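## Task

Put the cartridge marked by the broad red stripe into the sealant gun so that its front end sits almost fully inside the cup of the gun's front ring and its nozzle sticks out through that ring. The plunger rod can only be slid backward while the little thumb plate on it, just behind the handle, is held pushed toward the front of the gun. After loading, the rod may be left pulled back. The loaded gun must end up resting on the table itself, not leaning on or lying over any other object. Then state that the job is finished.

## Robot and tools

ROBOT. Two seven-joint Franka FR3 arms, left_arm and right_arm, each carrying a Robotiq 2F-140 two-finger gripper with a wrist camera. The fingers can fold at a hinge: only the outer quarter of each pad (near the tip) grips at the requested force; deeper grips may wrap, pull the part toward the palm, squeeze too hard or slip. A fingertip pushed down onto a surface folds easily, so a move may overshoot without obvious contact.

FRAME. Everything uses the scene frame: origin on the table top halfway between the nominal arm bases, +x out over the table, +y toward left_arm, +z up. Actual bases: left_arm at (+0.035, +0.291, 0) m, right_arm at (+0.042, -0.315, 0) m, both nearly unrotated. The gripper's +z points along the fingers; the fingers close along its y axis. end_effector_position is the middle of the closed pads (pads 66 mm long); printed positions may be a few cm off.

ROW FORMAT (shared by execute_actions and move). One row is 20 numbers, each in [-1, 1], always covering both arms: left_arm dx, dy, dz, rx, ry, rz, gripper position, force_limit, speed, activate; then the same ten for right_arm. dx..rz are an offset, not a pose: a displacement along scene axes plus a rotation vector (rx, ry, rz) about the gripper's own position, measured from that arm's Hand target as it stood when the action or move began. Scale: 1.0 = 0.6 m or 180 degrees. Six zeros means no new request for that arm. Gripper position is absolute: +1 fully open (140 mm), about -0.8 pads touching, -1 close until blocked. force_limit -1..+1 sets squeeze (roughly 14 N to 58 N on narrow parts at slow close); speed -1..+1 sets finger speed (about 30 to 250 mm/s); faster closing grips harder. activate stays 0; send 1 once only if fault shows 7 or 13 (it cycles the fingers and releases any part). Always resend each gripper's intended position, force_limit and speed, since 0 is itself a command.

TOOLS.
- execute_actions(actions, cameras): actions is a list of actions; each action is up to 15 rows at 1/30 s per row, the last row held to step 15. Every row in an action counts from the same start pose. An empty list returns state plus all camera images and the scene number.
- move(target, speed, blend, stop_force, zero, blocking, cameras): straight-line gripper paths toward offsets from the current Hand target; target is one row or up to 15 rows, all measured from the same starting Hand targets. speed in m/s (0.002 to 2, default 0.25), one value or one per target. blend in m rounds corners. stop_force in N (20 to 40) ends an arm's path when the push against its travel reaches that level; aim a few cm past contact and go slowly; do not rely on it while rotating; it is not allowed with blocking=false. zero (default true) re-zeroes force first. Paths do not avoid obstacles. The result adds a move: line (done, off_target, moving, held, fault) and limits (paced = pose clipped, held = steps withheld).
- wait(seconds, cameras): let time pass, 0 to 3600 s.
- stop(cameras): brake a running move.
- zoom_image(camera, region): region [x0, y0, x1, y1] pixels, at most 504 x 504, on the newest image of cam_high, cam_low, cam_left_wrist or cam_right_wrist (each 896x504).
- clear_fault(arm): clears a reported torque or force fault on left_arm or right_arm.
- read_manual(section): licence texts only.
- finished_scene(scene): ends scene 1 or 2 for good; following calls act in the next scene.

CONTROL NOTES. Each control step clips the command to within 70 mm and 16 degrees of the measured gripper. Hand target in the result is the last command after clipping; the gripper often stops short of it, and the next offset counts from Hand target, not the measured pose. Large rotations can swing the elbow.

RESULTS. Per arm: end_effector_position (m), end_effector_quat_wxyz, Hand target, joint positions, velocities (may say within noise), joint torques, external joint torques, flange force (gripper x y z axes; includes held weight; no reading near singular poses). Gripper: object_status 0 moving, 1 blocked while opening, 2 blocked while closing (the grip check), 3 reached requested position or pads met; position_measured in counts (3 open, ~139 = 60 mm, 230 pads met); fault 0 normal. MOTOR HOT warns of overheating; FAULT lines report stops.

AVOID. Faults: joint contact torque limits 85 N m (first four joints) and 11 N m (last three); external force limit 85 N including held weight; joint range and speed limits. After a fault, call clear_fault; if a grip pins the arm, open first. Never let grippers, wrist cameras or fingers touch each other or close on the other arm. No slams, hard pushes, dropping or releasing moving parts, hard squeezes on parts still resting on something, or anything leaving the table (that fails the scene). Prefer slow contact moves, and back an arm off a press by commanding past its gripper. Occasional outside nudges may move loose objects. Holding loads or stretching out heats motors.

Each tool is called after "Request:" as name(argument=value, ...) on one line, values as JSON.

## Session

Request:
execute_actions(actions=[])

Request:
zoom_image(camera="cam_high", region=[200, 100, 700, 500])

Scene clock: 0.00 s.
left_arm: end_effector_position=(+0.3953, -0.1988, +0.4067) position_measured=3 object_status=3 fault=0 end_effector_quat_wxyz=(-0.275, -0.047, +0.958, -0.067) | right_arm: end_effector_position=(+0.5188, -0.5228, +0.1454) position_measured=3 object_status=3 fault=0 end_effector_quat_wxyz=(-0.025, +0.730, -0.676, -0.099)
Joint positions: left_arm=[-0.643 0.538 -0.066 -0.9 -0.481 1.144 0.64] | right_arm=[-0.503 0.154 0.01 -2.046 0.113 2.02 -0.602]
Joint velocities: within noise
Joint torques (N m): no reading
External joint torques (N m): no reading
Flange force (N): no reading
Hand target: left_arm +0.3953, -0.1988, +0.4067; -0.275, -0.047, +0.958, -0.067 | right_arm +0.5188, -0.5228, +0.1454; -0.025, +0.730, -0.676, -0.099
Tool commands: left_gripper/position=+1.0 left_gripper/force_limit=+1.0 left_gripper/speed=+1.0 left_gripper/activate=+0.0 right_gripper/position=+1.0 right_gripper/force_limit=+1.0 right_gripper/speed=+1.0 right_gripper/activate=+0.0

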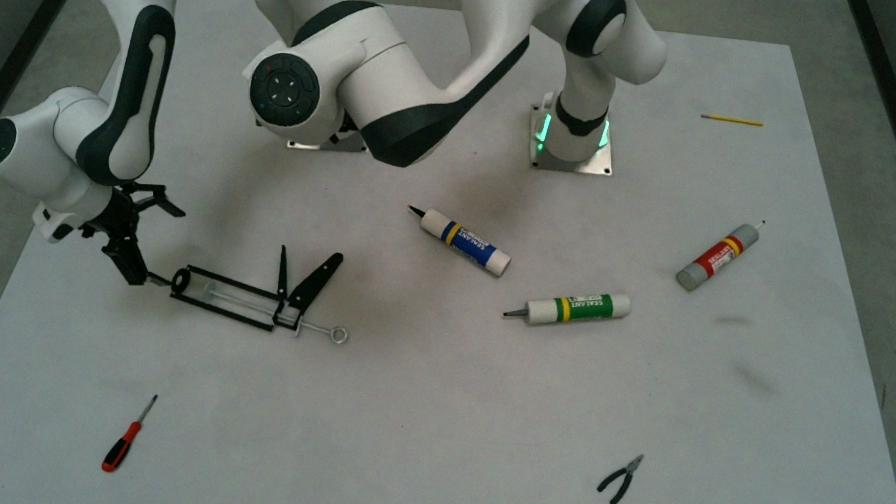

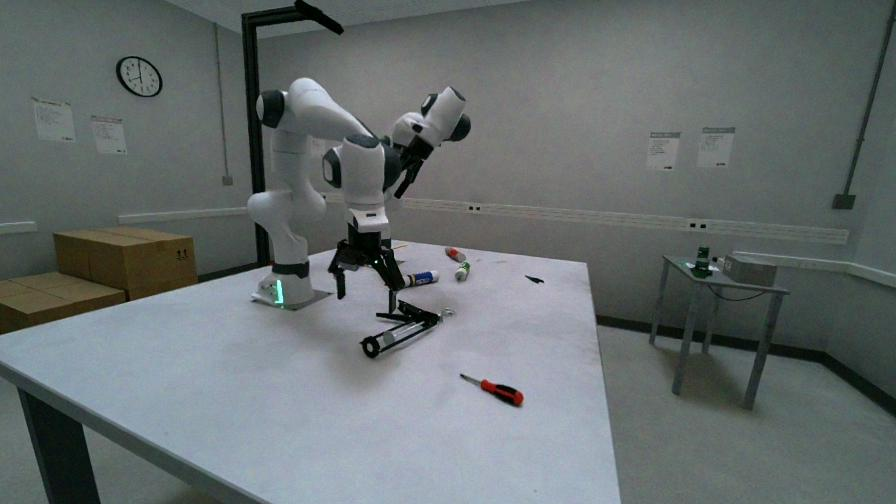

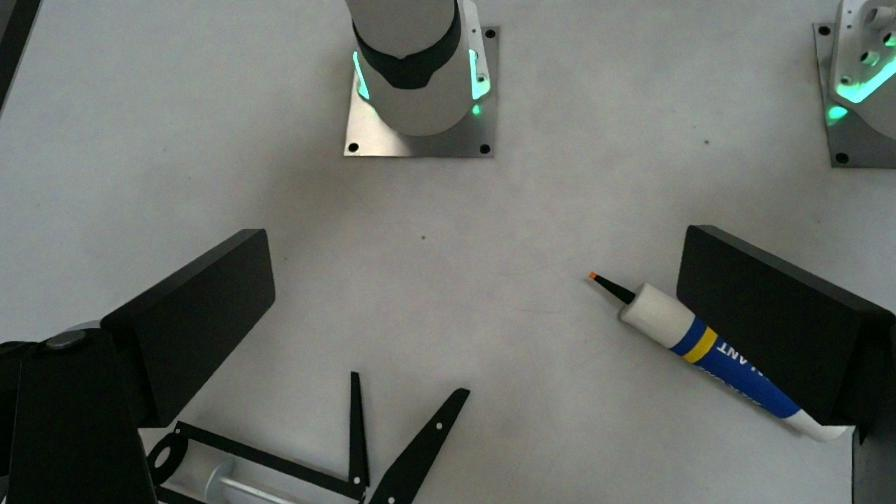

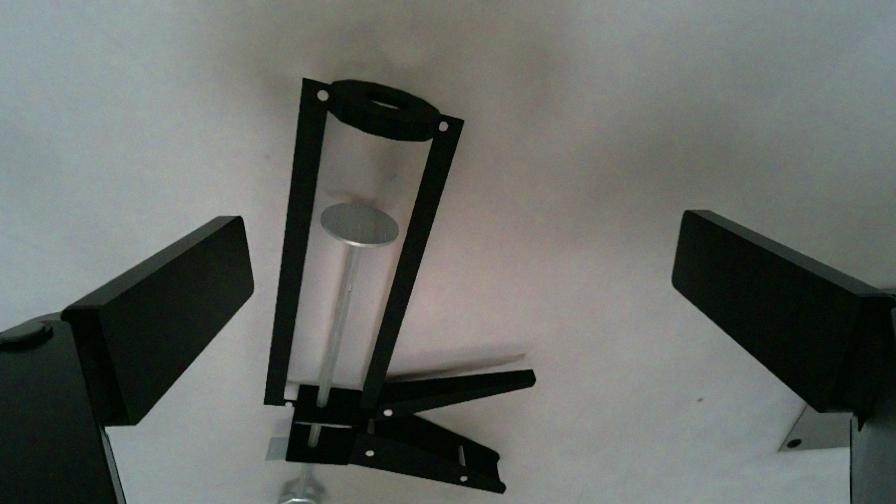

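Scaled by 1.008 from the camera's image (finer frame: 1280x720).

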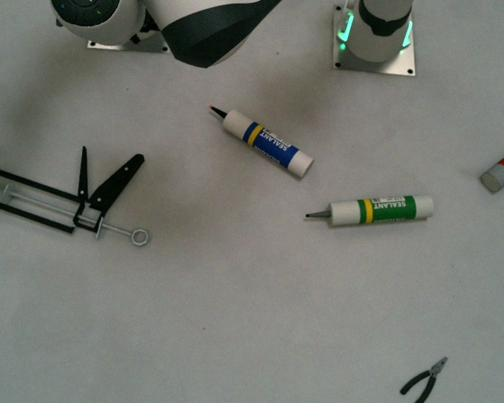

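Request:
move(target=[0.0412,0.948,-0.05,0.0433,-0.1775,-0.0303,1,0,0,0,0.098,0.193,0.025,-0.059,-0.0294,-0.0735,1,0,0,0], speed=0.4, cameras=["all"])

Scene clock: 99.97 s.
left_arm: end_effector_position=(+0.4195, +0.3689, +0.3764) position_measured=3 object_status=3 fault=0 end_effector_quat_wxyz=(-0.001, -0.005, +1.000, -0.002) | right_arm: end_effector_position=(+0.5766, -0.4073, +0.1603) position_measured=3 object_status=3 fault=0 end_effector_quat_wxyz=(+0.000, -0.653, +0.757, +0.001)
Joint positions: left_arm=[-0.439 -0.598 0.464 -2.173 0.252 1.622 1.511] | right_arm=[-0.302 0.052 0.104 -2.164 -0.005 2.215 -0.02]
Joint velocities: left_arm=[0 0 0 -0.001 0 0 0.004] | right_arm=[0 0 -0.001 0 -0.001 0 0.006]
Joint torques (N m): left_arm=[0.09 -7.97 -7.56 21.99 1.17 2.67 0.17] | right_arm=[0.64 -32.68 -0.38 25.59 0.22 2.63 0.16]
External joint torques (N m): left_arm=[0.15 -0.19 0.73 -1.4 0.38 0.22 0.17] | right_arm=[0.68 0.19 -0.56 2.15 -0.39 0.04 0.16]
Flange force (N): left_arm=[3.1 1.0 5.0] | right_arm=[-0.3 -8.4 -2.0]
Hand target: left_arm +0.4200, +0.3700, +0.3767; +0.000, +0.000, +1.000, +0.000 | right_arm +0.5776, -0.4070, +0.1604; +0.000, -0.651, +0.759, -0.001
Off the commanded pose: left_arm 0.001 m, 1 deg | right_arm 0.001 m, 0 deg.
move: done

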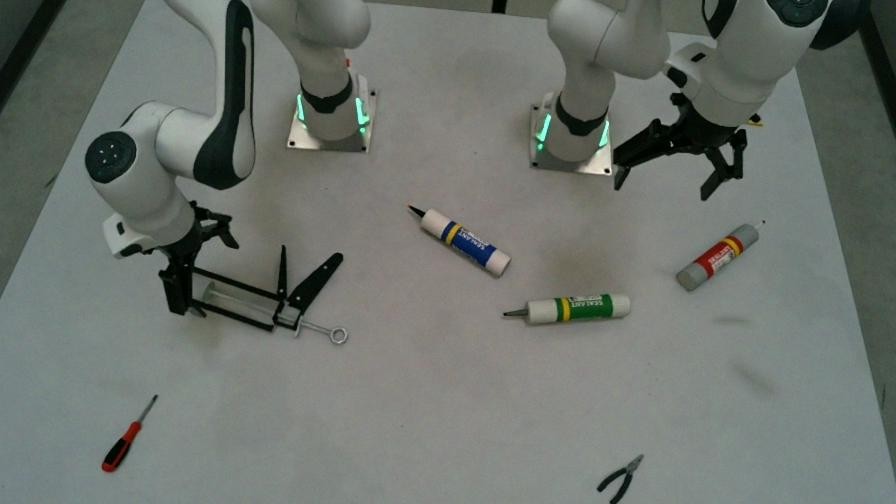

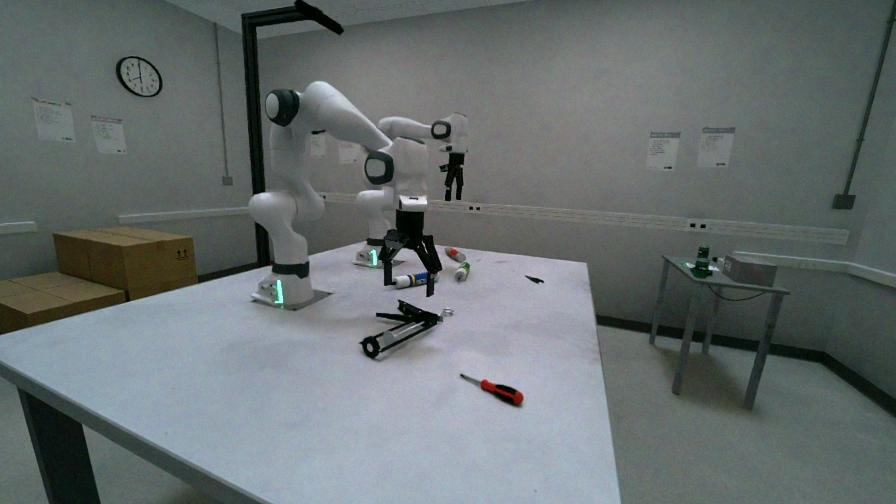

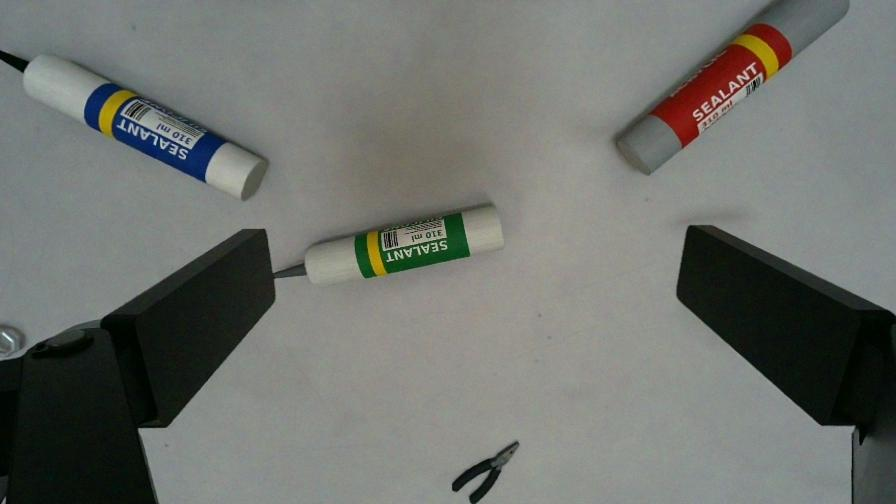

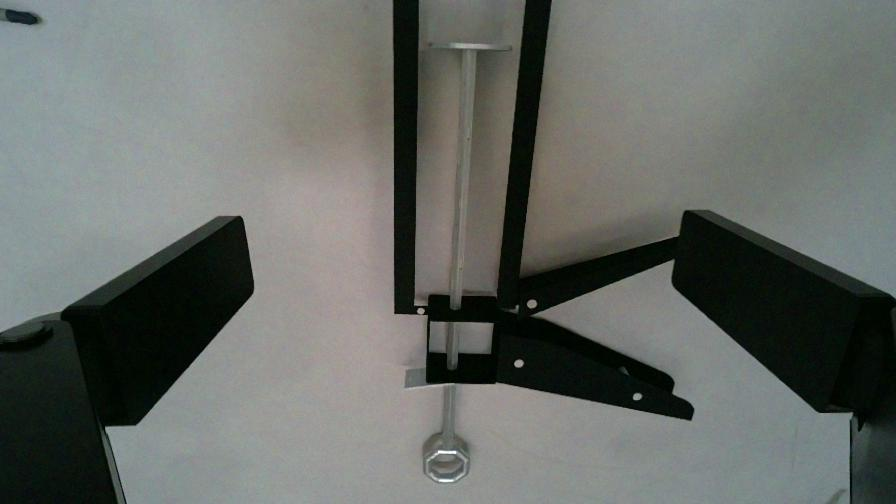

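Request:
move(target=[[0,0,0,0,0,0,1,0,0,0, 0,0,-0.09,0,0,0,0.5,0,0,0],[0,0,0,0,0,0,1,0,0,0, 0,0,-0.182,0,0,0,0.5,0,0,0],[0,0,0,0,0,0,1,0,0,0, 0,0,-0.182,0,0,0,-1,0,-1,0]], speed=0.12, cameras=["cam_right_wrist"])

Scene clock: 143.67 s.
left_arm: end_effector_position=(+0.4195, +0.3689, +0.3764) position_measured=3 object_status=3 fault=0 end_effector_quat_wxyz=(-0.001, -0.004, +1.000, -0.002) | right_arm: end_effector_position=(+0.5769, -0.4072, +0.0517) position_measured=111 object_status=0 fault=0 end_effector_quat_wxyz=(+0.000, -0.652, +0.758, +0.000)
Joint positions: left_arm=[-0.439 -0.598 0.464 -2.173 0.252 1.622 1.513] | right_arm=[-0.298 0.234 0.099 -2.244 -0.036 2.475 0.004]
Joint torques (N m): left_arm=[0.51 -7.86 -7.9 21.98 1.06 2.66 0.15] | right_arm=[0.78 -34.8 -0.3 22.41 0.11 2.87 0.15]
External joint torques (N m): left_arm=[0.56 -0.11 0.36 -1.4 0.25 0.22 0.16] | right_arm=[0.75 1.4 -1.26 1.74 -0.35 0.27 0.15]
Flange force (N): left_arm=[3.5 0.6 4.9] | right_arm=[-0.3 -9.7 3.3]
Hand target: left_arm +0.4200, +0.3700, +0.3767; +0.000, +0.000, +1.000, +0.000 | right_arm +0.5776, -0.4070, +0.0512; +0.000, -0.651, +0.759, -0.001
Off the commanded pose: left_arm 0.001 m, 0 deg | right_arm 0.001 m, 0 deg.
move: done

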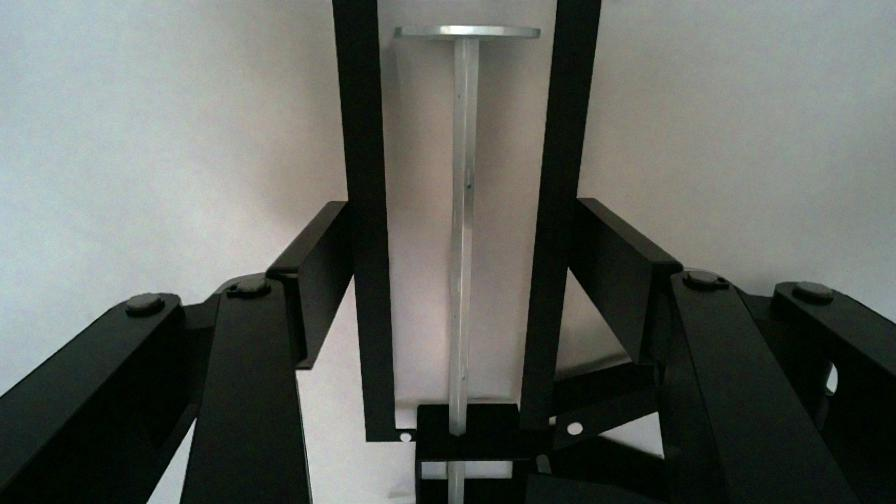

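Request:
move(target=[[0,0,0,0,0,0,1,0,0,0, 0,0,0.10,0,0,0,-1,0,-1,0],[0,0,0,0,0,0,1,0,0,0, 0.1,0.5667,0.10,0,0,0,-1,0,-1,0]], speed=0.18, blend=0.02, cameras=["cam_high","cam_right_wrist","cam_left_wrist"])

Scene clock: 158.50 s.
left_arm: end_effector_position=(+0.4195, +0.3689, +0.3764) position_measured=3 object_status=3 fault=0 end_effector_quat_wxyz=(-0.001, -0.004, +1.000, -0.002) | right_arm: end_effector_position=(+0.6360, -0.0684, +0.1080) position_measured=111 object_status=2 fault=0 end_effector_quat_wxyz=(-0.002, -0.655, +0.756, +0.000)
Joint positions: left_arm=[-0.439 -0.598 0.464 -2.173 0.252 1.622 1.513] | right_arm=[0.195 0.41 0.19 -1.811 -0.097 2.207 0.598]
Joint velocities: left_arm=[within noise] | right_arm=[-0.001 0.001 -0.001 -0.001 -0.001 0 0.004]
Joint torques (N m): left_arm=[0.52 -7.82 -7.91 22 1.06 2.67 0.14] | right_arm=[0.69 -45.2 1.49 27.69 0.85 2.53 0.29]
External joint torques (N m): left_arm=[0.54 -0.11 0.3 -1.34 0.26 0.24 0.14] | right_arm=[0.6 -1.42 -1.43 4.38 0.24 0.01 0.29]
Flange force (N): left_arm=[3.4 0.5 4.7] | right_arm=[-8.6 -13.4 -4.9]
Hand target: left_arm +0.4200, +0.3700, +0.3767; +0.000, +0.000, +1.000, +0.000 | right_arm +0.6376, -0.0669, +0.1112; +0.000, -0.651, +0.759, -0.001
Off the commanded pose: left_arm 0.001 m, 0 deg | right_arm 0.004 m, 1 deg.
move: off_target (right_arm)
Images, in order (width x height): cam_high 896x504, cam_left_wrist 896x504, cam_right_wrist 896x504.

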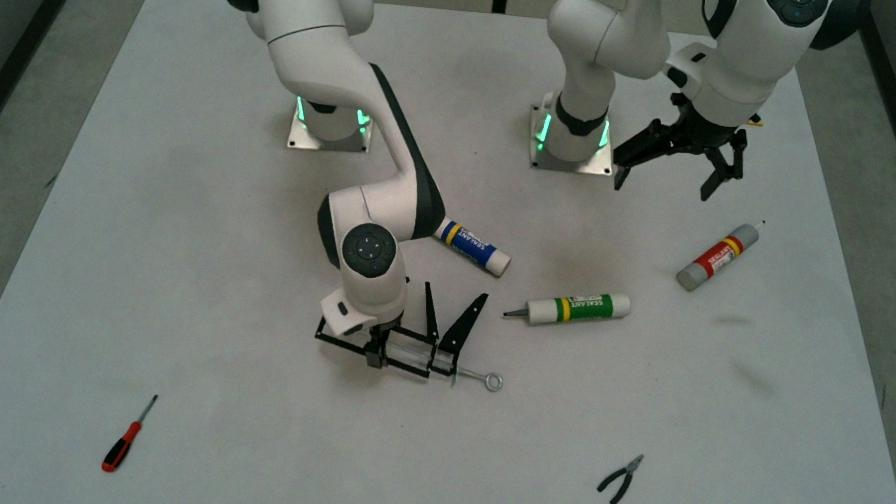

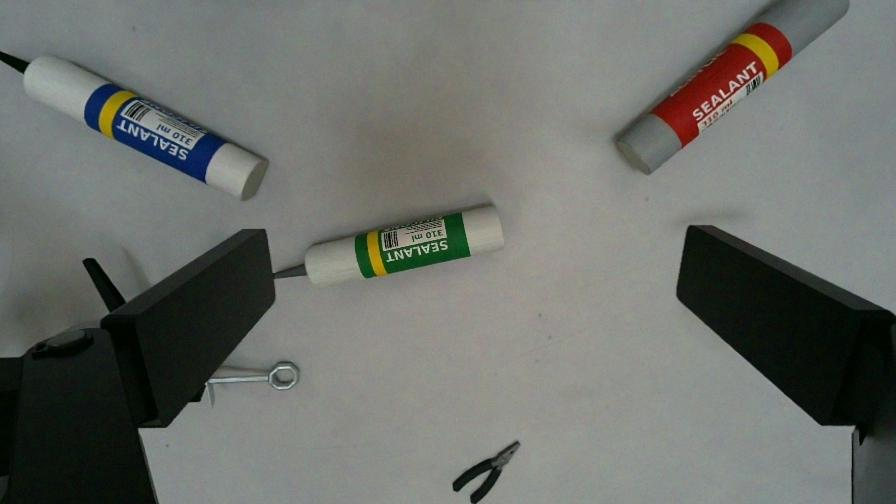

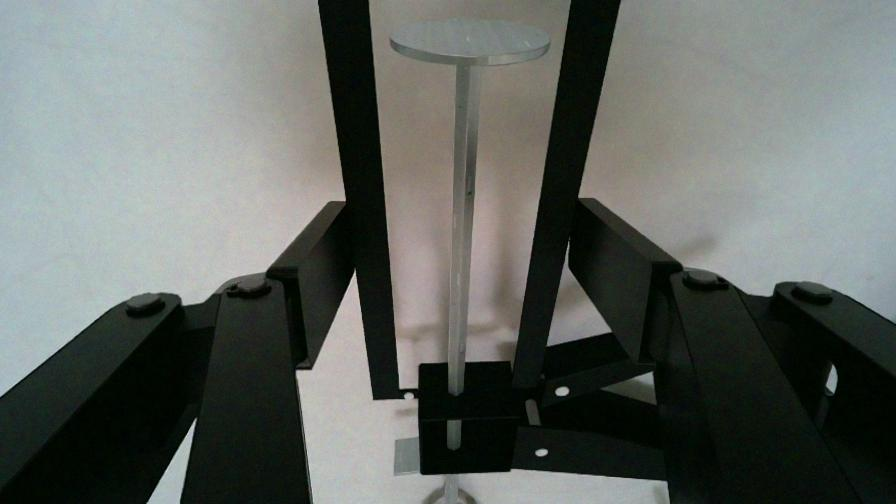

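Request:
move(target=[[0,0,0,0,0,0,1,0,0,0, 0.05,0,-0.015,0,0,0,-1,0,-1,0],[0,0,0,0,0,0,1,0,0,0, 0.05,0,-0.085,0,0,0,-1,0,-1,0]], speed=0.1, blend=0.01)

Request:
move(target=[0,0,0,0,0,0,1,0,0,0, 0,0,-0.03,0,0,0,-1,0,-1,0], speed=0.03, stop_force=20)

Scene clock: 166.23 s.
left_arm: end_effector_position=(+0.4195, +0.3689, +0.3764) position_measured=3 object_status=3 fault=0 end_effector_quat_wxyz=(-0.001, -0.004, +1.000, -0.002) | right_arm: end_effector_position=(+0.6649, -0.0679, +0.0592) position_measured=111 object_status=2 fault=0 end_effector_quat_wxyz=(-0.004, -0.651, +0.759, +0.002)
Joint positions: left_arm=[-0.439 -0.598 0.464 -2.173 0.252 1.622 1.513] | right_arm=[0.2 0.559 0.172 -1.707 -0.115 2.247 0.599]
Joint velocities: left_arm=[within noise] | right_arm=[0.001 0 0 0.001 0 0.003 0]
Joint torques (N m): left_arm=[0.51 -7.89 -7.95 21.94 1.06 2.66 0.14] | right_arm=[0.89 -47.72 1.81 25.82 -0.05 3.12 0.19]
External joint torques (N m): left_arm=[0.57 -0.18 0.32 -1.42 0.26 0.23 0.14] | right_arm=[1.02 -0.24 -1.56 2.99 -0.63 0.61 0.19]
Flange force (N): left_arm=[3.8 0.5 5.0] | right_arm=[-7.8 -11.0 0.2]
Hand target: left_arm +0.4200, +0.3700, +0.3767; +0.000, +0.000, +1.000, +0.000 | right_arm +0.6676, -0.0669, +0.0602; +0.000, -0.651, +0.759, -0.001
Off the commanded pose: left_arm 0.001 m, 0 deg | right_arm 0.003 m, 1 deg.
move: done

Scene clock: 167.97 s.
left_arm: end_effector_position=(+0.4195, +0.3689, +0.3764) position_measured=3 object_status=3 fault=0 end_effector_quat_wxyz=(-0.001, -0.004, +1.000, -0.002) | right_arm: end_effector_position=(+0.6700, -0.0654, +0.0540) position_measured=111 object_status=2 fault=0 end_effector_quat_wxyz=(+0.004, -0.652, +0.758, -0.002)
Joint positions: left_arm=[-0.439 -0.598 0.464 -2.173 0.252 1.622 1.513] | right_arm=[0.208 0.569 0.164 -1.708 -0.117 2.276 0.599]
Joint torques (N m): left_arm=[0.51 -7.86 -7.95 22 1.05 2.67 0.13] | right_arm=[0.59 -38.63 0.63 21.37 -0.37 3.84 0.26]
External joint torques (N m): left_arm=[0.52 -0.03 0.28 -1.44 0.25 0.22 0.13] | right_arm=[0.87 8.99 -2.54 -1.35 -0.94 1.3 0.26]
Flange force (N): left_arm=[3.4 0.4 4.9] | right_arm=[-9.9 -14.5 17.6]
Hand target: left_arm +0.4200, +0.3700, +0.3767; +0.000, +0.000, +1.000, +0.000 | right_arm +0.6676, -0.0669, +0.0422; +0.000, -0.651, +0.759, -0.001
Off the commanded pose: left_arm 0.001 m, 0 deg | right_arm 0.012 m, 1 deg.
move: off_target (right_arm)

Settle target to about measured, then open and lift.

Request:
move(target=[[0,0,0,0,0,0,1,0,0,0, 0.002,0.001,0.019,0,0,0,-1,0,-1,0],[0,0,0,0,0,0,1,0,0,0, 0.002,0.001,0.019,0,0,0,0.5,0,-0.8,0],[0,0,0,0,0,0,1,0,0,0, 0.002,0.001,0.22,0,0,0,0.5,0,-0.8,0]], speed=0.12, cameras=["cam_high","cam_right_wrist","cam_left_wrist"])

Scene clock: 175.87 s.
left_arm: end_effector_position=(+0.4195, +0.3689, +0.3764) position_measured=3 object_status=3 fault=0 end_effector_quat_wxyz=(-0.001, -0.004, +1.000, -0.002) | right_arm: end_effector_position=(+0.6700, -0.0656, +0.1755) position_measured=66 object_status=3 fault=0 end_effector_quat_wxyz=(+0.002, -0.649, +0.761, -0.003)
Joint positions: left_arm=[-0.439 -0.598 0.464 -2.173 0.252 1.622 1.513] | right_arm=[0.198 0.427 0.183 -1.603 -0.088 2.028 0.59]
Joint velocities: left_arm=[within noise] | right_arm=[-0.001 0 0 0.001 0 -0.005 -0.003]
Joint torques (N m): left_arm=[0.53 -7.83 -7.92 22.03 1.07 2.67 0.18] | right_arm=[-0.29 -44.55 2.2 26.76 0.77 2.24 -0.19]
External joint torques (N m): left_arm=[0.53 -0.04 0.3 -1.37 0.26 0.23 0.18] | right_arm=[-0.28 0.9 -0.59 2.32 0.1 -0.3 -0.19]
Flange force (N): left_arm=[3.2 0.5 4.8] | right_arm=[-7.0 -13.4 -3.0]
Hand target: left_arm +0.4200, +0.3700, +0.3767; +0.000, +0.000, +1.000, +0.000 | right_arm +0.6688, -0.0663, +0.1742; +0.000, -0.651, +0.759, -0.001
Off the commanded pose: left_arm 0.001 m, 0 deg | right_arm 0.002 m, 0 deg.
move: done
Images, in order (width x height): cam_high 896x504, cam_left_wrist 896x504, cam_right_wrist 896x504.

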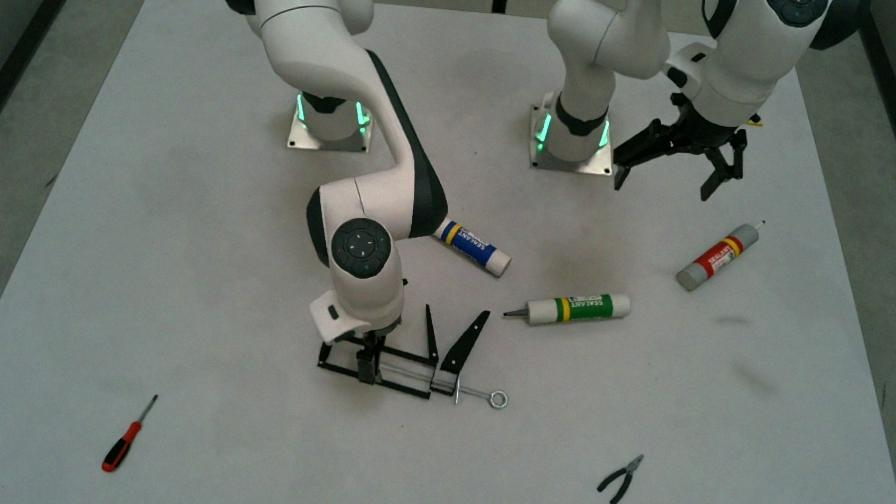

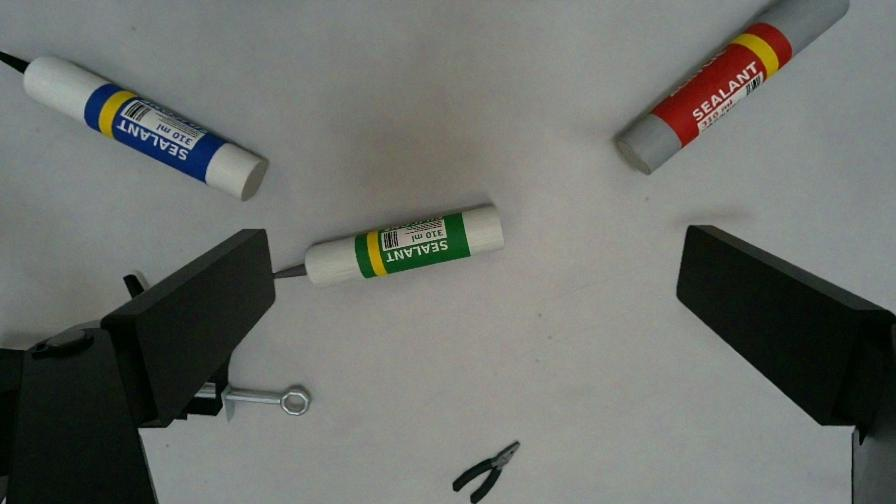

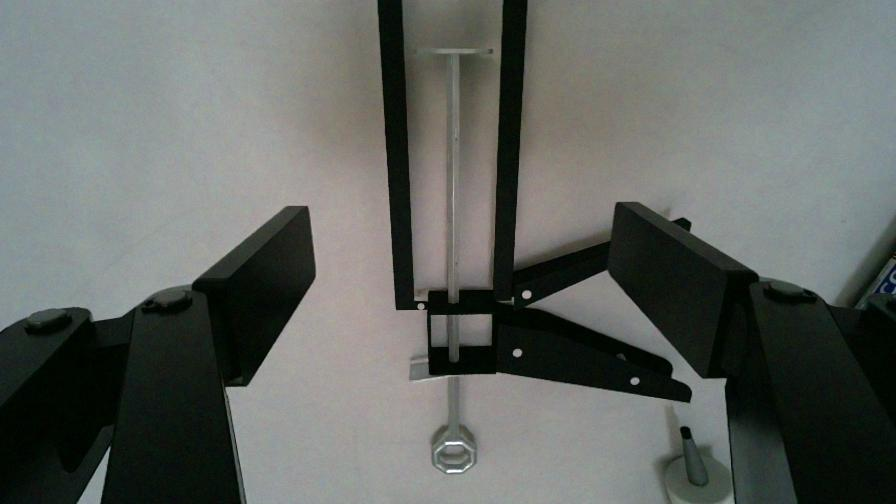

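Request:
zoom_image(camera="cam_right_wrist", region=[360, 270, 560, 490])

Request:
zoom_image(camera="cam_high", region=[380, 300, 540, 420])

Scaled by 2.291 from the camera's image (finer frame: 1280x720).

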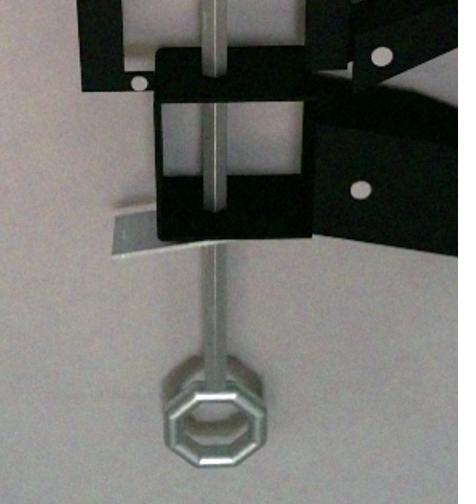

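Scaled by 3.150 from the camera's image (finer frame: 1280x720).

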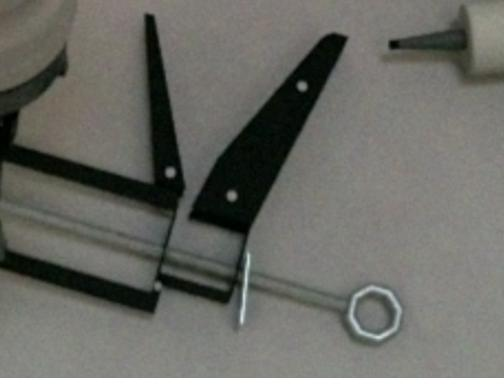

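Request:
move(target=[0.467,-0.367,-0.211,0,0,0.45,0.4,0,0,0, 0,0,0,0,0,0,0.5,0,-0.8,0], speed=0.3, cameras=["cam_high","cam_right_wrist","cam_left_wrist"])

Scene clock: 281.63 s.
left_arm: end_effector_position=(+0.7008, +0.1510, +0.2508) position_measured=78 object_status=3 fault=0 end_effector_quat_wxyz=(+0.002, -0.646, +0.763, +0.000) | right_arm: end_effector_position=(+0.6697, -0.0655, +0.1754) position_measured=66 object_status=3 fault=0 end_effector_quat_wxyz=(+0.002, -0.649, +0.761, -0.002)
Joint positions: left_arm=[-0.503 0.422 0.36 -1.437 -0.146 1.836 0.041] | right_arm=[0.197 0.427 0.184 -1.603 -0.088 2.027 0.59]
Joint velocities: left_arm=[0.001 0.001 0.002 -0.001 -0.001 0 -0.007] | right_arm=[within noise]
Joint torques (N m): left_arm=[0.31 -41.81 4.54 23.63 0.48 2.21 -0.33] | right_arm=[-0.32 -44.45 2.22 26.78 0.62 2.24 -0.18]
External joint torques (N m): left_arm=[0.35 2.2 -0.21 -0.91 -0.24 -0.36 -0.33] | right_arm=[-0.27 1.09 -0.56 2.29 -0.06 -0.3 -0.18]
Flange force (N): left_arm=[0.2 -4.6 1.6] | right_arm=[-7.3 -13.8 -2.8]
Hand target: left_arm +0.7002, +0.1498, +0.2501; +0.000, -0.650, +0.760, +0.000 | right_arm +0.6688, -0.0663, +0.1742; +0.000, -0.651, +0.759, -0.001
Off the commanded pose: left_arm 0.001 m, 1 deg | right_arm 0.002 m, 0 deg.
move: done
Images, in order (width x height): cam_high 896x504, cam_left_wrist 896x504, cam_right_wrist 896x504.

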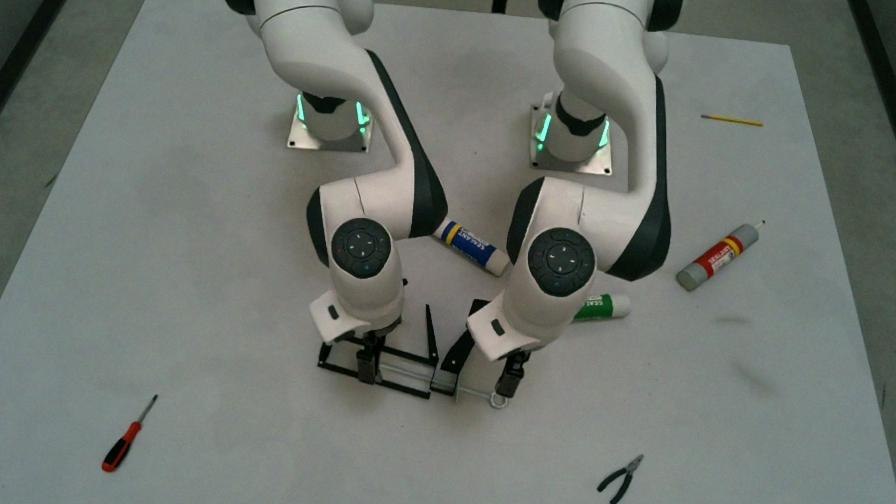

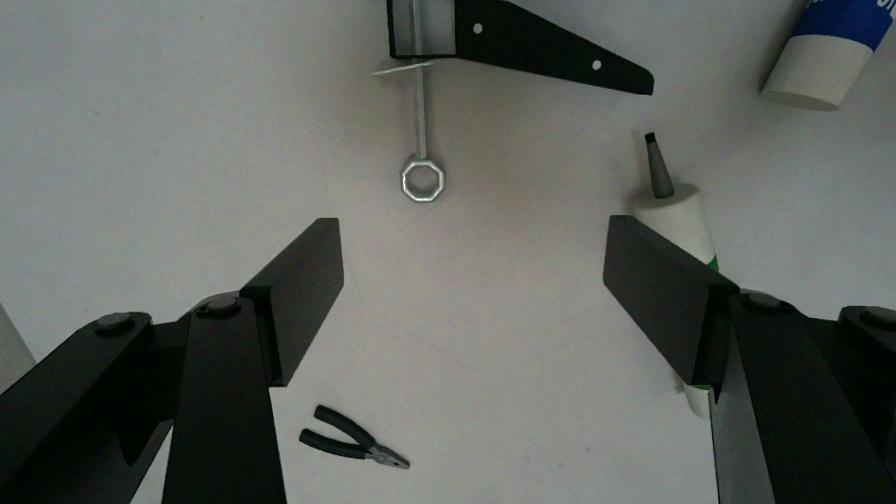

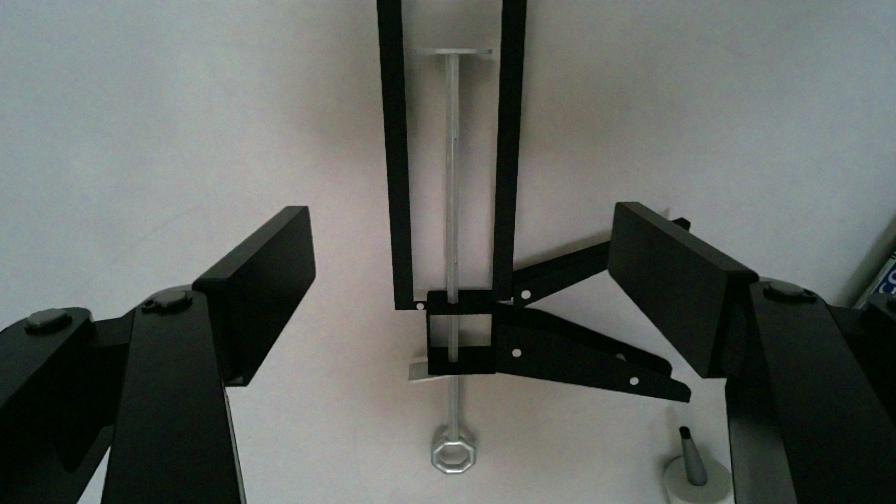

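Request:
move(target=[0.0637,0.1248,-0.2097,-0.22,0.031,0,0,0,0,0, 0,0,0,0,0,0,0.5,0,-0.8,0], speed=0.2, cameras=["cam_right_wrist","cam_left_wrist"])

Scene clock: 304.47 s.
left_arm: end_effector_position=(+0.7392, +0.2246, +0.1250) position_measured=129 object_status=3 fault=0 end_effector_quat_wxyz=(-0.256, -0.614, +0.712, -0.226) | right_arm: end_effector_position=(+0.6697, -0.0655, +0.1754) position_measured=66 object_status=3 fault=0 end_effector_quat_wxyz=(+0.002, -0.649, +0.761, -0.002)
Joint positions: left_arm=[0.129 0.786 0.048 -1.254 -0.702 1.734 0.553] | right_arm=[0.197 0.427 0.184 -1.603 -0.088 2.027 0.59]
Joint velocities: left_arm=[0 0 0 0 0 0 0.005] | right_arm=[within noise]
Joint torques (N m): left_arm=[0.93 -50.86 -0.44 22.45 -0.7 0.59 0.2] | right_arm=[-0.29 -44.43 2.24 26.75 0.64 2.25 -0.17]
External joint torques (N m): left_arm=[0.97 2.59 -0.96 -0.98 -0.06 -0.49 0.18] | right_arm=[-0.17 1.06 -0.48 2.27 -0.04 -0.29 -0.17]
Flange force (N): left_arm=[-4.2 -4.5 0.5] | right_arm=[-7.4 -13.6 -2.8]
Hand target: left_arm +0.7385, +0.2247, +0.1243; -0.256, -0.611, +0.714, -0.226 | right_arm +0.6688, -0.0663, +0.1742; +0.000, -0.651, +0.759, -0.001
Off the commanded pose: left_arm 0.001 m, 1 deg | right_arm 0.002 m, 0 deg.
move: done
Images, in order (width x height): cam_left_wrist 896x504, cam_right_wrist 896x504.

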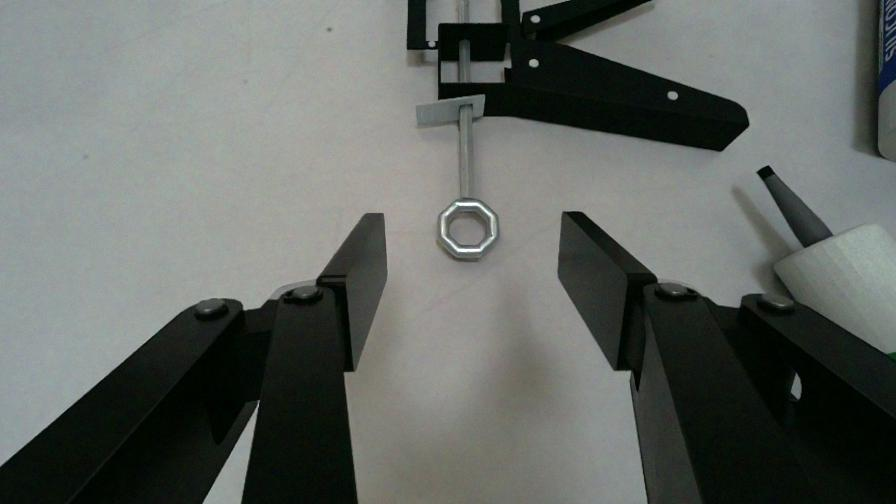

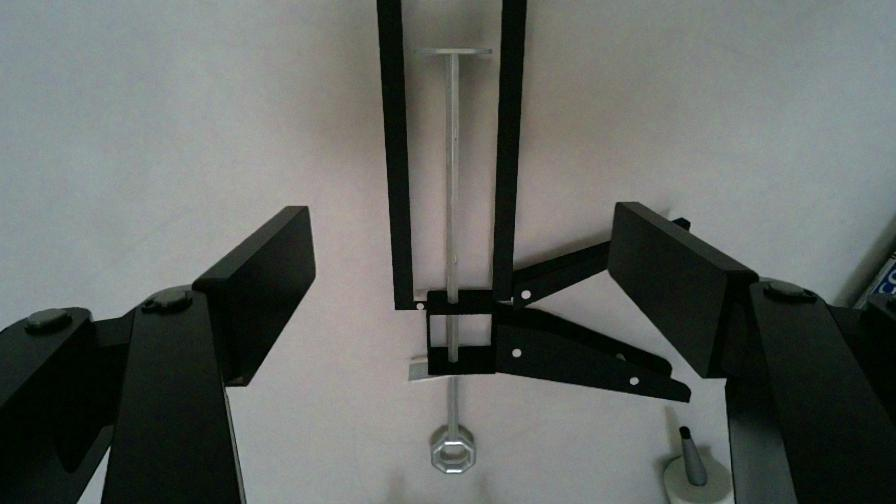

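Request:
move(target=[-0.0092,-0.0407,-0.0852,0,0,0,0,0,0,0, 0,0,0,0,0,0,0.5,0,-0.8,0], speed=0.12, cameras=["cam_left_wrist"])

Scene clock: 321.43 s.
left_arm: end_effector_position=(+0.7314, +0.2005, +0.0718) position_measured=129 object_status=3 fault=0 end_effector_quat_wxyz=(-0.258, -0.613, +0.713, -0.223) | right_arm: end_effector_position=(+0.6697, -0.0655, +0.1754) position_measured=66 object_status=3 fault=0 end_effector_quat_wxyz=(+0.002, -0.649, +0.761, -0.002)
Joint positions: left_arm=[0.102 0.82 0.028 -1.329 -0.714 1.839 0.591] | right_arm=[0.197 0.427 0.184 -1.603 -0.088 2.027 0.59]
Joint velocities: left_arm=[0.001 -0.002 0.001 0 0.002 0.003 0.006] | right_arm=[within noise]
Joint torques (N m): left_arm=[0.99 -51.61 -0.79 21.27 -0.59 1.1 0.04] | right_arm=[-0.27 -44.48 2.28 26.83 0.62 2.25 -0.2]
External joint torques (N m): left_arm=[1.11 2.1 -0.98 -1.63 -0.11 0.09 0.02] | right_arm=[-0.17 1.05 -0.46 2.32 -0.05 -0.3 -0.19]
Flange force (N): left_arm=[-2.0 2.6 2.7] | right_arm=[-7.5 -13.8 -2.9]
Hand target: left_arm +0.7329, +0.2003, +0.0732; -0.256, -0.611, +0.714, -0.226 | right_arm +0.6688, -0.0663, +0.1742; +0.000, -0.651, +0.759, -0.001
Off the commanded pose: left_arm 0.002 m, 1 deg | right_arm 0.002 m, 0 deg.
move: done

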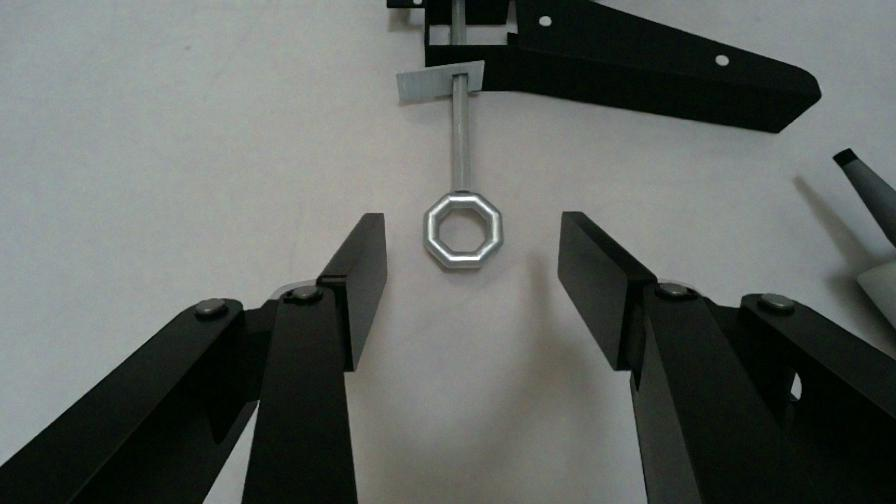

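Request:
move(target=[[0.001,-0.026,-0.032,0,0,0,0,0,0,0, 0,0,0,0,0,0,0.5,0,-0.8,0],[0.001,-0.026,-0.032,0,0,0,-1,0,-1,0, 0,0,0,0,0,0,0.5,0,-0.8,0]], speed=0.1, cameras=["cam_left_wrist","cam_right_wrist"])

Scene clock: 337.73 s.
left_arm: end_effector_position=(+0.7340, +0.1860, +0.0551) position_measured=232 object_status=0 fault=0 end_effector_quat_wxyz=(-0.255, -0.613, +0.713, -0.225) | right_arm: end_effector_position=(+0.6697, -0.0655, +0.1754) position_measured=66 object_status=3 fault=0 end_effector_quat_wxyz=(+0.002, -0.649, +0.761, -0.002)
Joint positions: left_arm=[0.091 0.841 0.012 -1.338 -0.72 1.883 0.595] | right_arm=[0.197 0.427 0.184 -1.603 -0.088 2.027 0.59]
Joint torques (N m): left_arm=[0.24 -50.63 -1.3 20.59 -0.5 1 0.13] | right_arm=[-0.34 -44.48 2.24 26.76 0.64 2.27 -0.17]
External joint torques (N m): left_arm=[0.29 2.9 -1.22 -1.97 -0.08 -0.01 0.12] | right_arm=[-0.36 0.96 -0.59 2.31 -0.04 -0.27 -0.17]
Flange force (N): left_arm=[-2.2 1.9 3.9] | right_arm=[-7.1 -13.5 -2.9]
Hand target: left_arm +0.7335, +0.1847, +0.0540; -0.256, -0.611, +0.714, -0.226 | right_arm +0.6688, -0.0663, +0.1742; +0.000, -0.651, +0.759, -0.001
Off the commanded pose: left_arm 0.002 m, 0 deg | right_arm 0.002 m, 0 deg.
move: done

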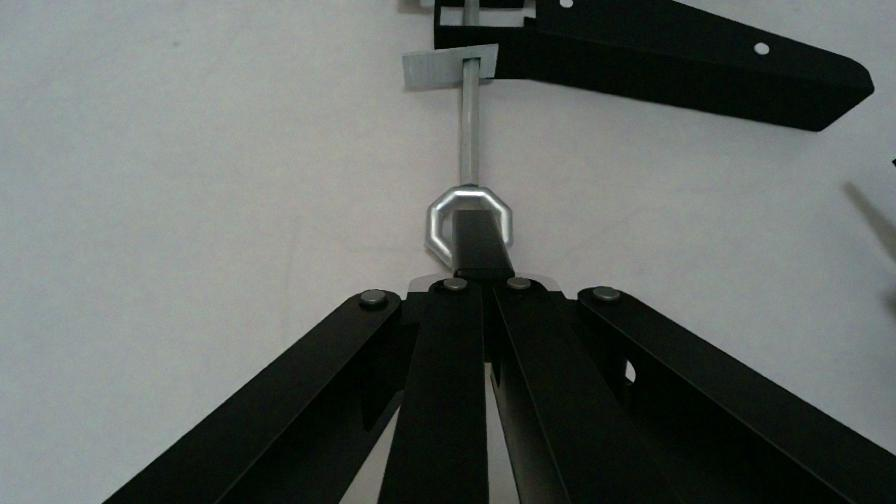

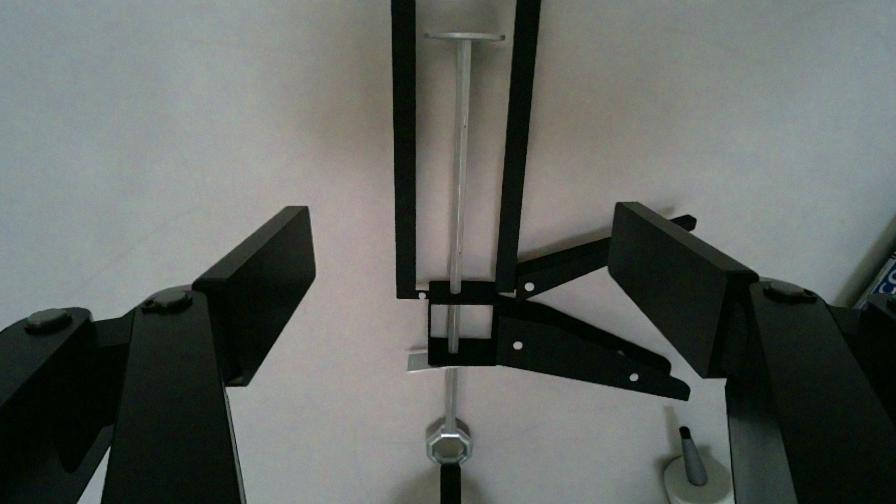

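Request:
move(target=[[0,0,0,0,0,0,0.2,0,0,0, 0,0,0,0,0,0,0.5,0,-0.8,0],[-0.0025,-0.02,0,0,0,0,0.2,0,0,0, 0,0,0,0,0,0,0.5,0,-0.8,0]], speed=0.1, cameras=["cam_left_wrist","cam_right_wrist"])

Scene clock: 348.00 s.
left_arm: end_effector_position=(+0.7306, +0.1733, +0.0524) position_measured=104 object_status=3 fault=0 end_effector_quat_wxyz=(-0.257, -0.610, +0.716, -0.224) | right_arm: end_effector_position=(+0.6697, -0.0655, +0.1754) position_measured=66 object_status=3 fault=0 end_effector_quat_wxyz=(+0.002, -0.649, +0.761, -0.002)
Joint positions: left_arm=[0.077 0.834 0.004 -1.357 -0.721 1.9 0.595] | right_arm=[0.197 0.427 0.184 -1.603 -0.088 2.027 0.59]
Joint velocities: left_arm=[0 -0.001 0.001 0.001 0 0.004 0] | right_arm=[within noise]
Joint torques (N m): left_arm=[0.51 -51.99 -0.76 20.56 -0.7 1.06 -0.07] | right_arm=[-0.26 -44.47 2.28 26.83 0.62 2.24 -0.18]
External joint torques (N m): left_arm=[0.55 1.4 -0.54 -1.93 -0.3 0.05 -0.09] | right_arm=[-0.22 1.06 -0.5 2.33 -0.06 -0.31 -0.18]
Flange force (N): left_arm=[0.2 6.7 2.6] | right_arm=[-7.5 -13.9 -2.9]
Hand target: left_arm +0.7320, +0.1727, +0.0540; -0.256, -0.611, +0.714, -0.226 | right_arm +0.6688, -0.0663, +0.1742; +0.000, -0.651, +0.759, -0.001
Off the commanded pose: left_arm 0.002 m, 0 deg | right_arm 0.002 m, 0 deg.
move: done

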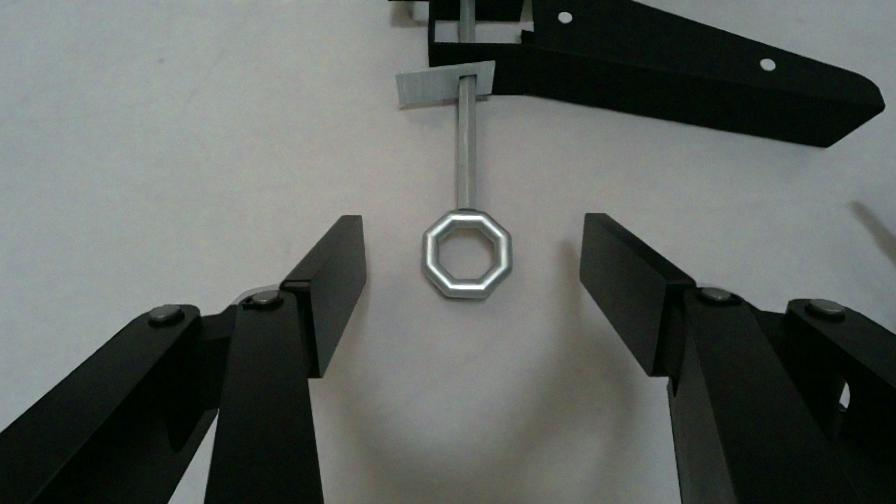

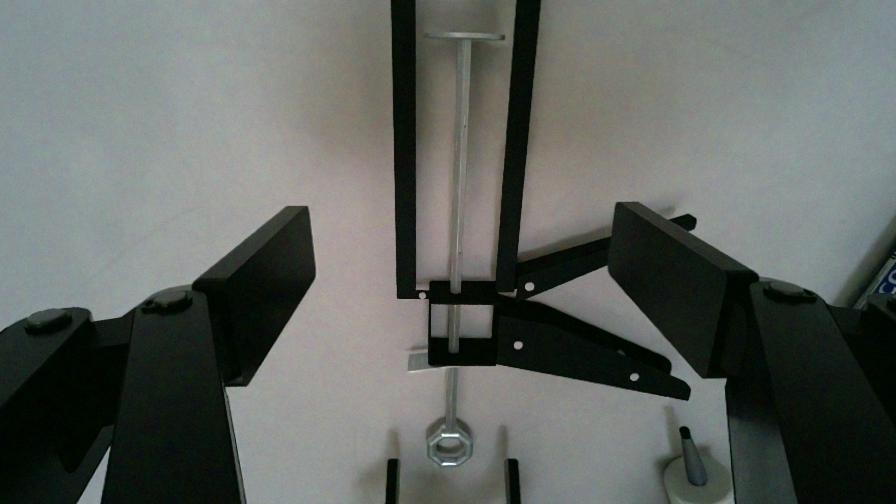

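Request:
move(target=[0,0,0,0,0,0,-1,0,-1,0, 0,0,0,0,0,0,0.5,0,-0.8,0], speed=0.1, cameras=["cam_left_wrist","cam_right_wrist"])

Scene clock: 357.00 s.
left_arm: end_effector_position=(+0.7312, +0.1736, +0.0527) position_measured=179 object_status=0 fault=0 end_effector_quat_wxyz=(-0.256, -0.610, +0.716, -0.225) | right_arm: end_effector_position=(+0.6697, -0.0655, +0.1754) position_measured=66 object_status=3 fault=0 end_effector_quat_wxyz=(+0.002, -0.649, +0.761, -0.002)
Joint positions: left_arm=[0.078 0.834 0.004 -1.357 -0.721 1.901 0.595] | right_arm=[0.197 0.427 0.184 -1.603 -0.088 2.027 0.59]
Joint torques (N m): left_arm=[0.47 -51.65 -1.14 20.68 -0.61 1.03 -0.02] | right_arm=[-0.33 -44.49 2.32 26.83 0.62 2.25 -0.18]
External joint torques (N m): left_arm=[0.41 1.68 -0.98 -1.78 -0.21 0.01 -0.04] | right_arm=[-0.07 1.12 -0.3 2.28 -0.05 -0.3 -0.18]
Flange force (N): left_arm=[-0.3 4.8 2.8] | right_arm=[-7.7 -13.8 -2.8]
Hand target: left_arm +0.7320, +0.1727, +0.0540; -0.256, -0.611, +0.714, -0.226 | right_arm +0.6688, -0.0663, +0.1742; +0.000, -0.651, +0.759, -0.001
Off the commanded pose: left_arm 0.002 m, 0 deg | right_arm 0.002 m, 0 deg.
move: done

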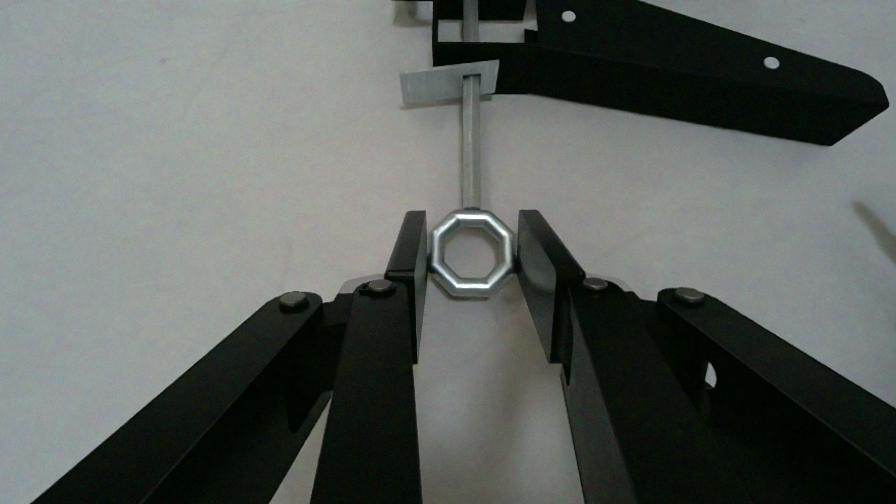

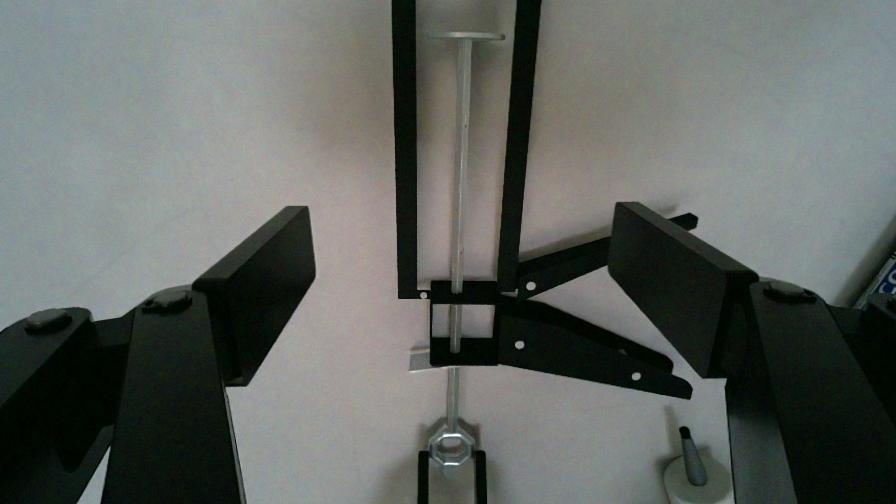

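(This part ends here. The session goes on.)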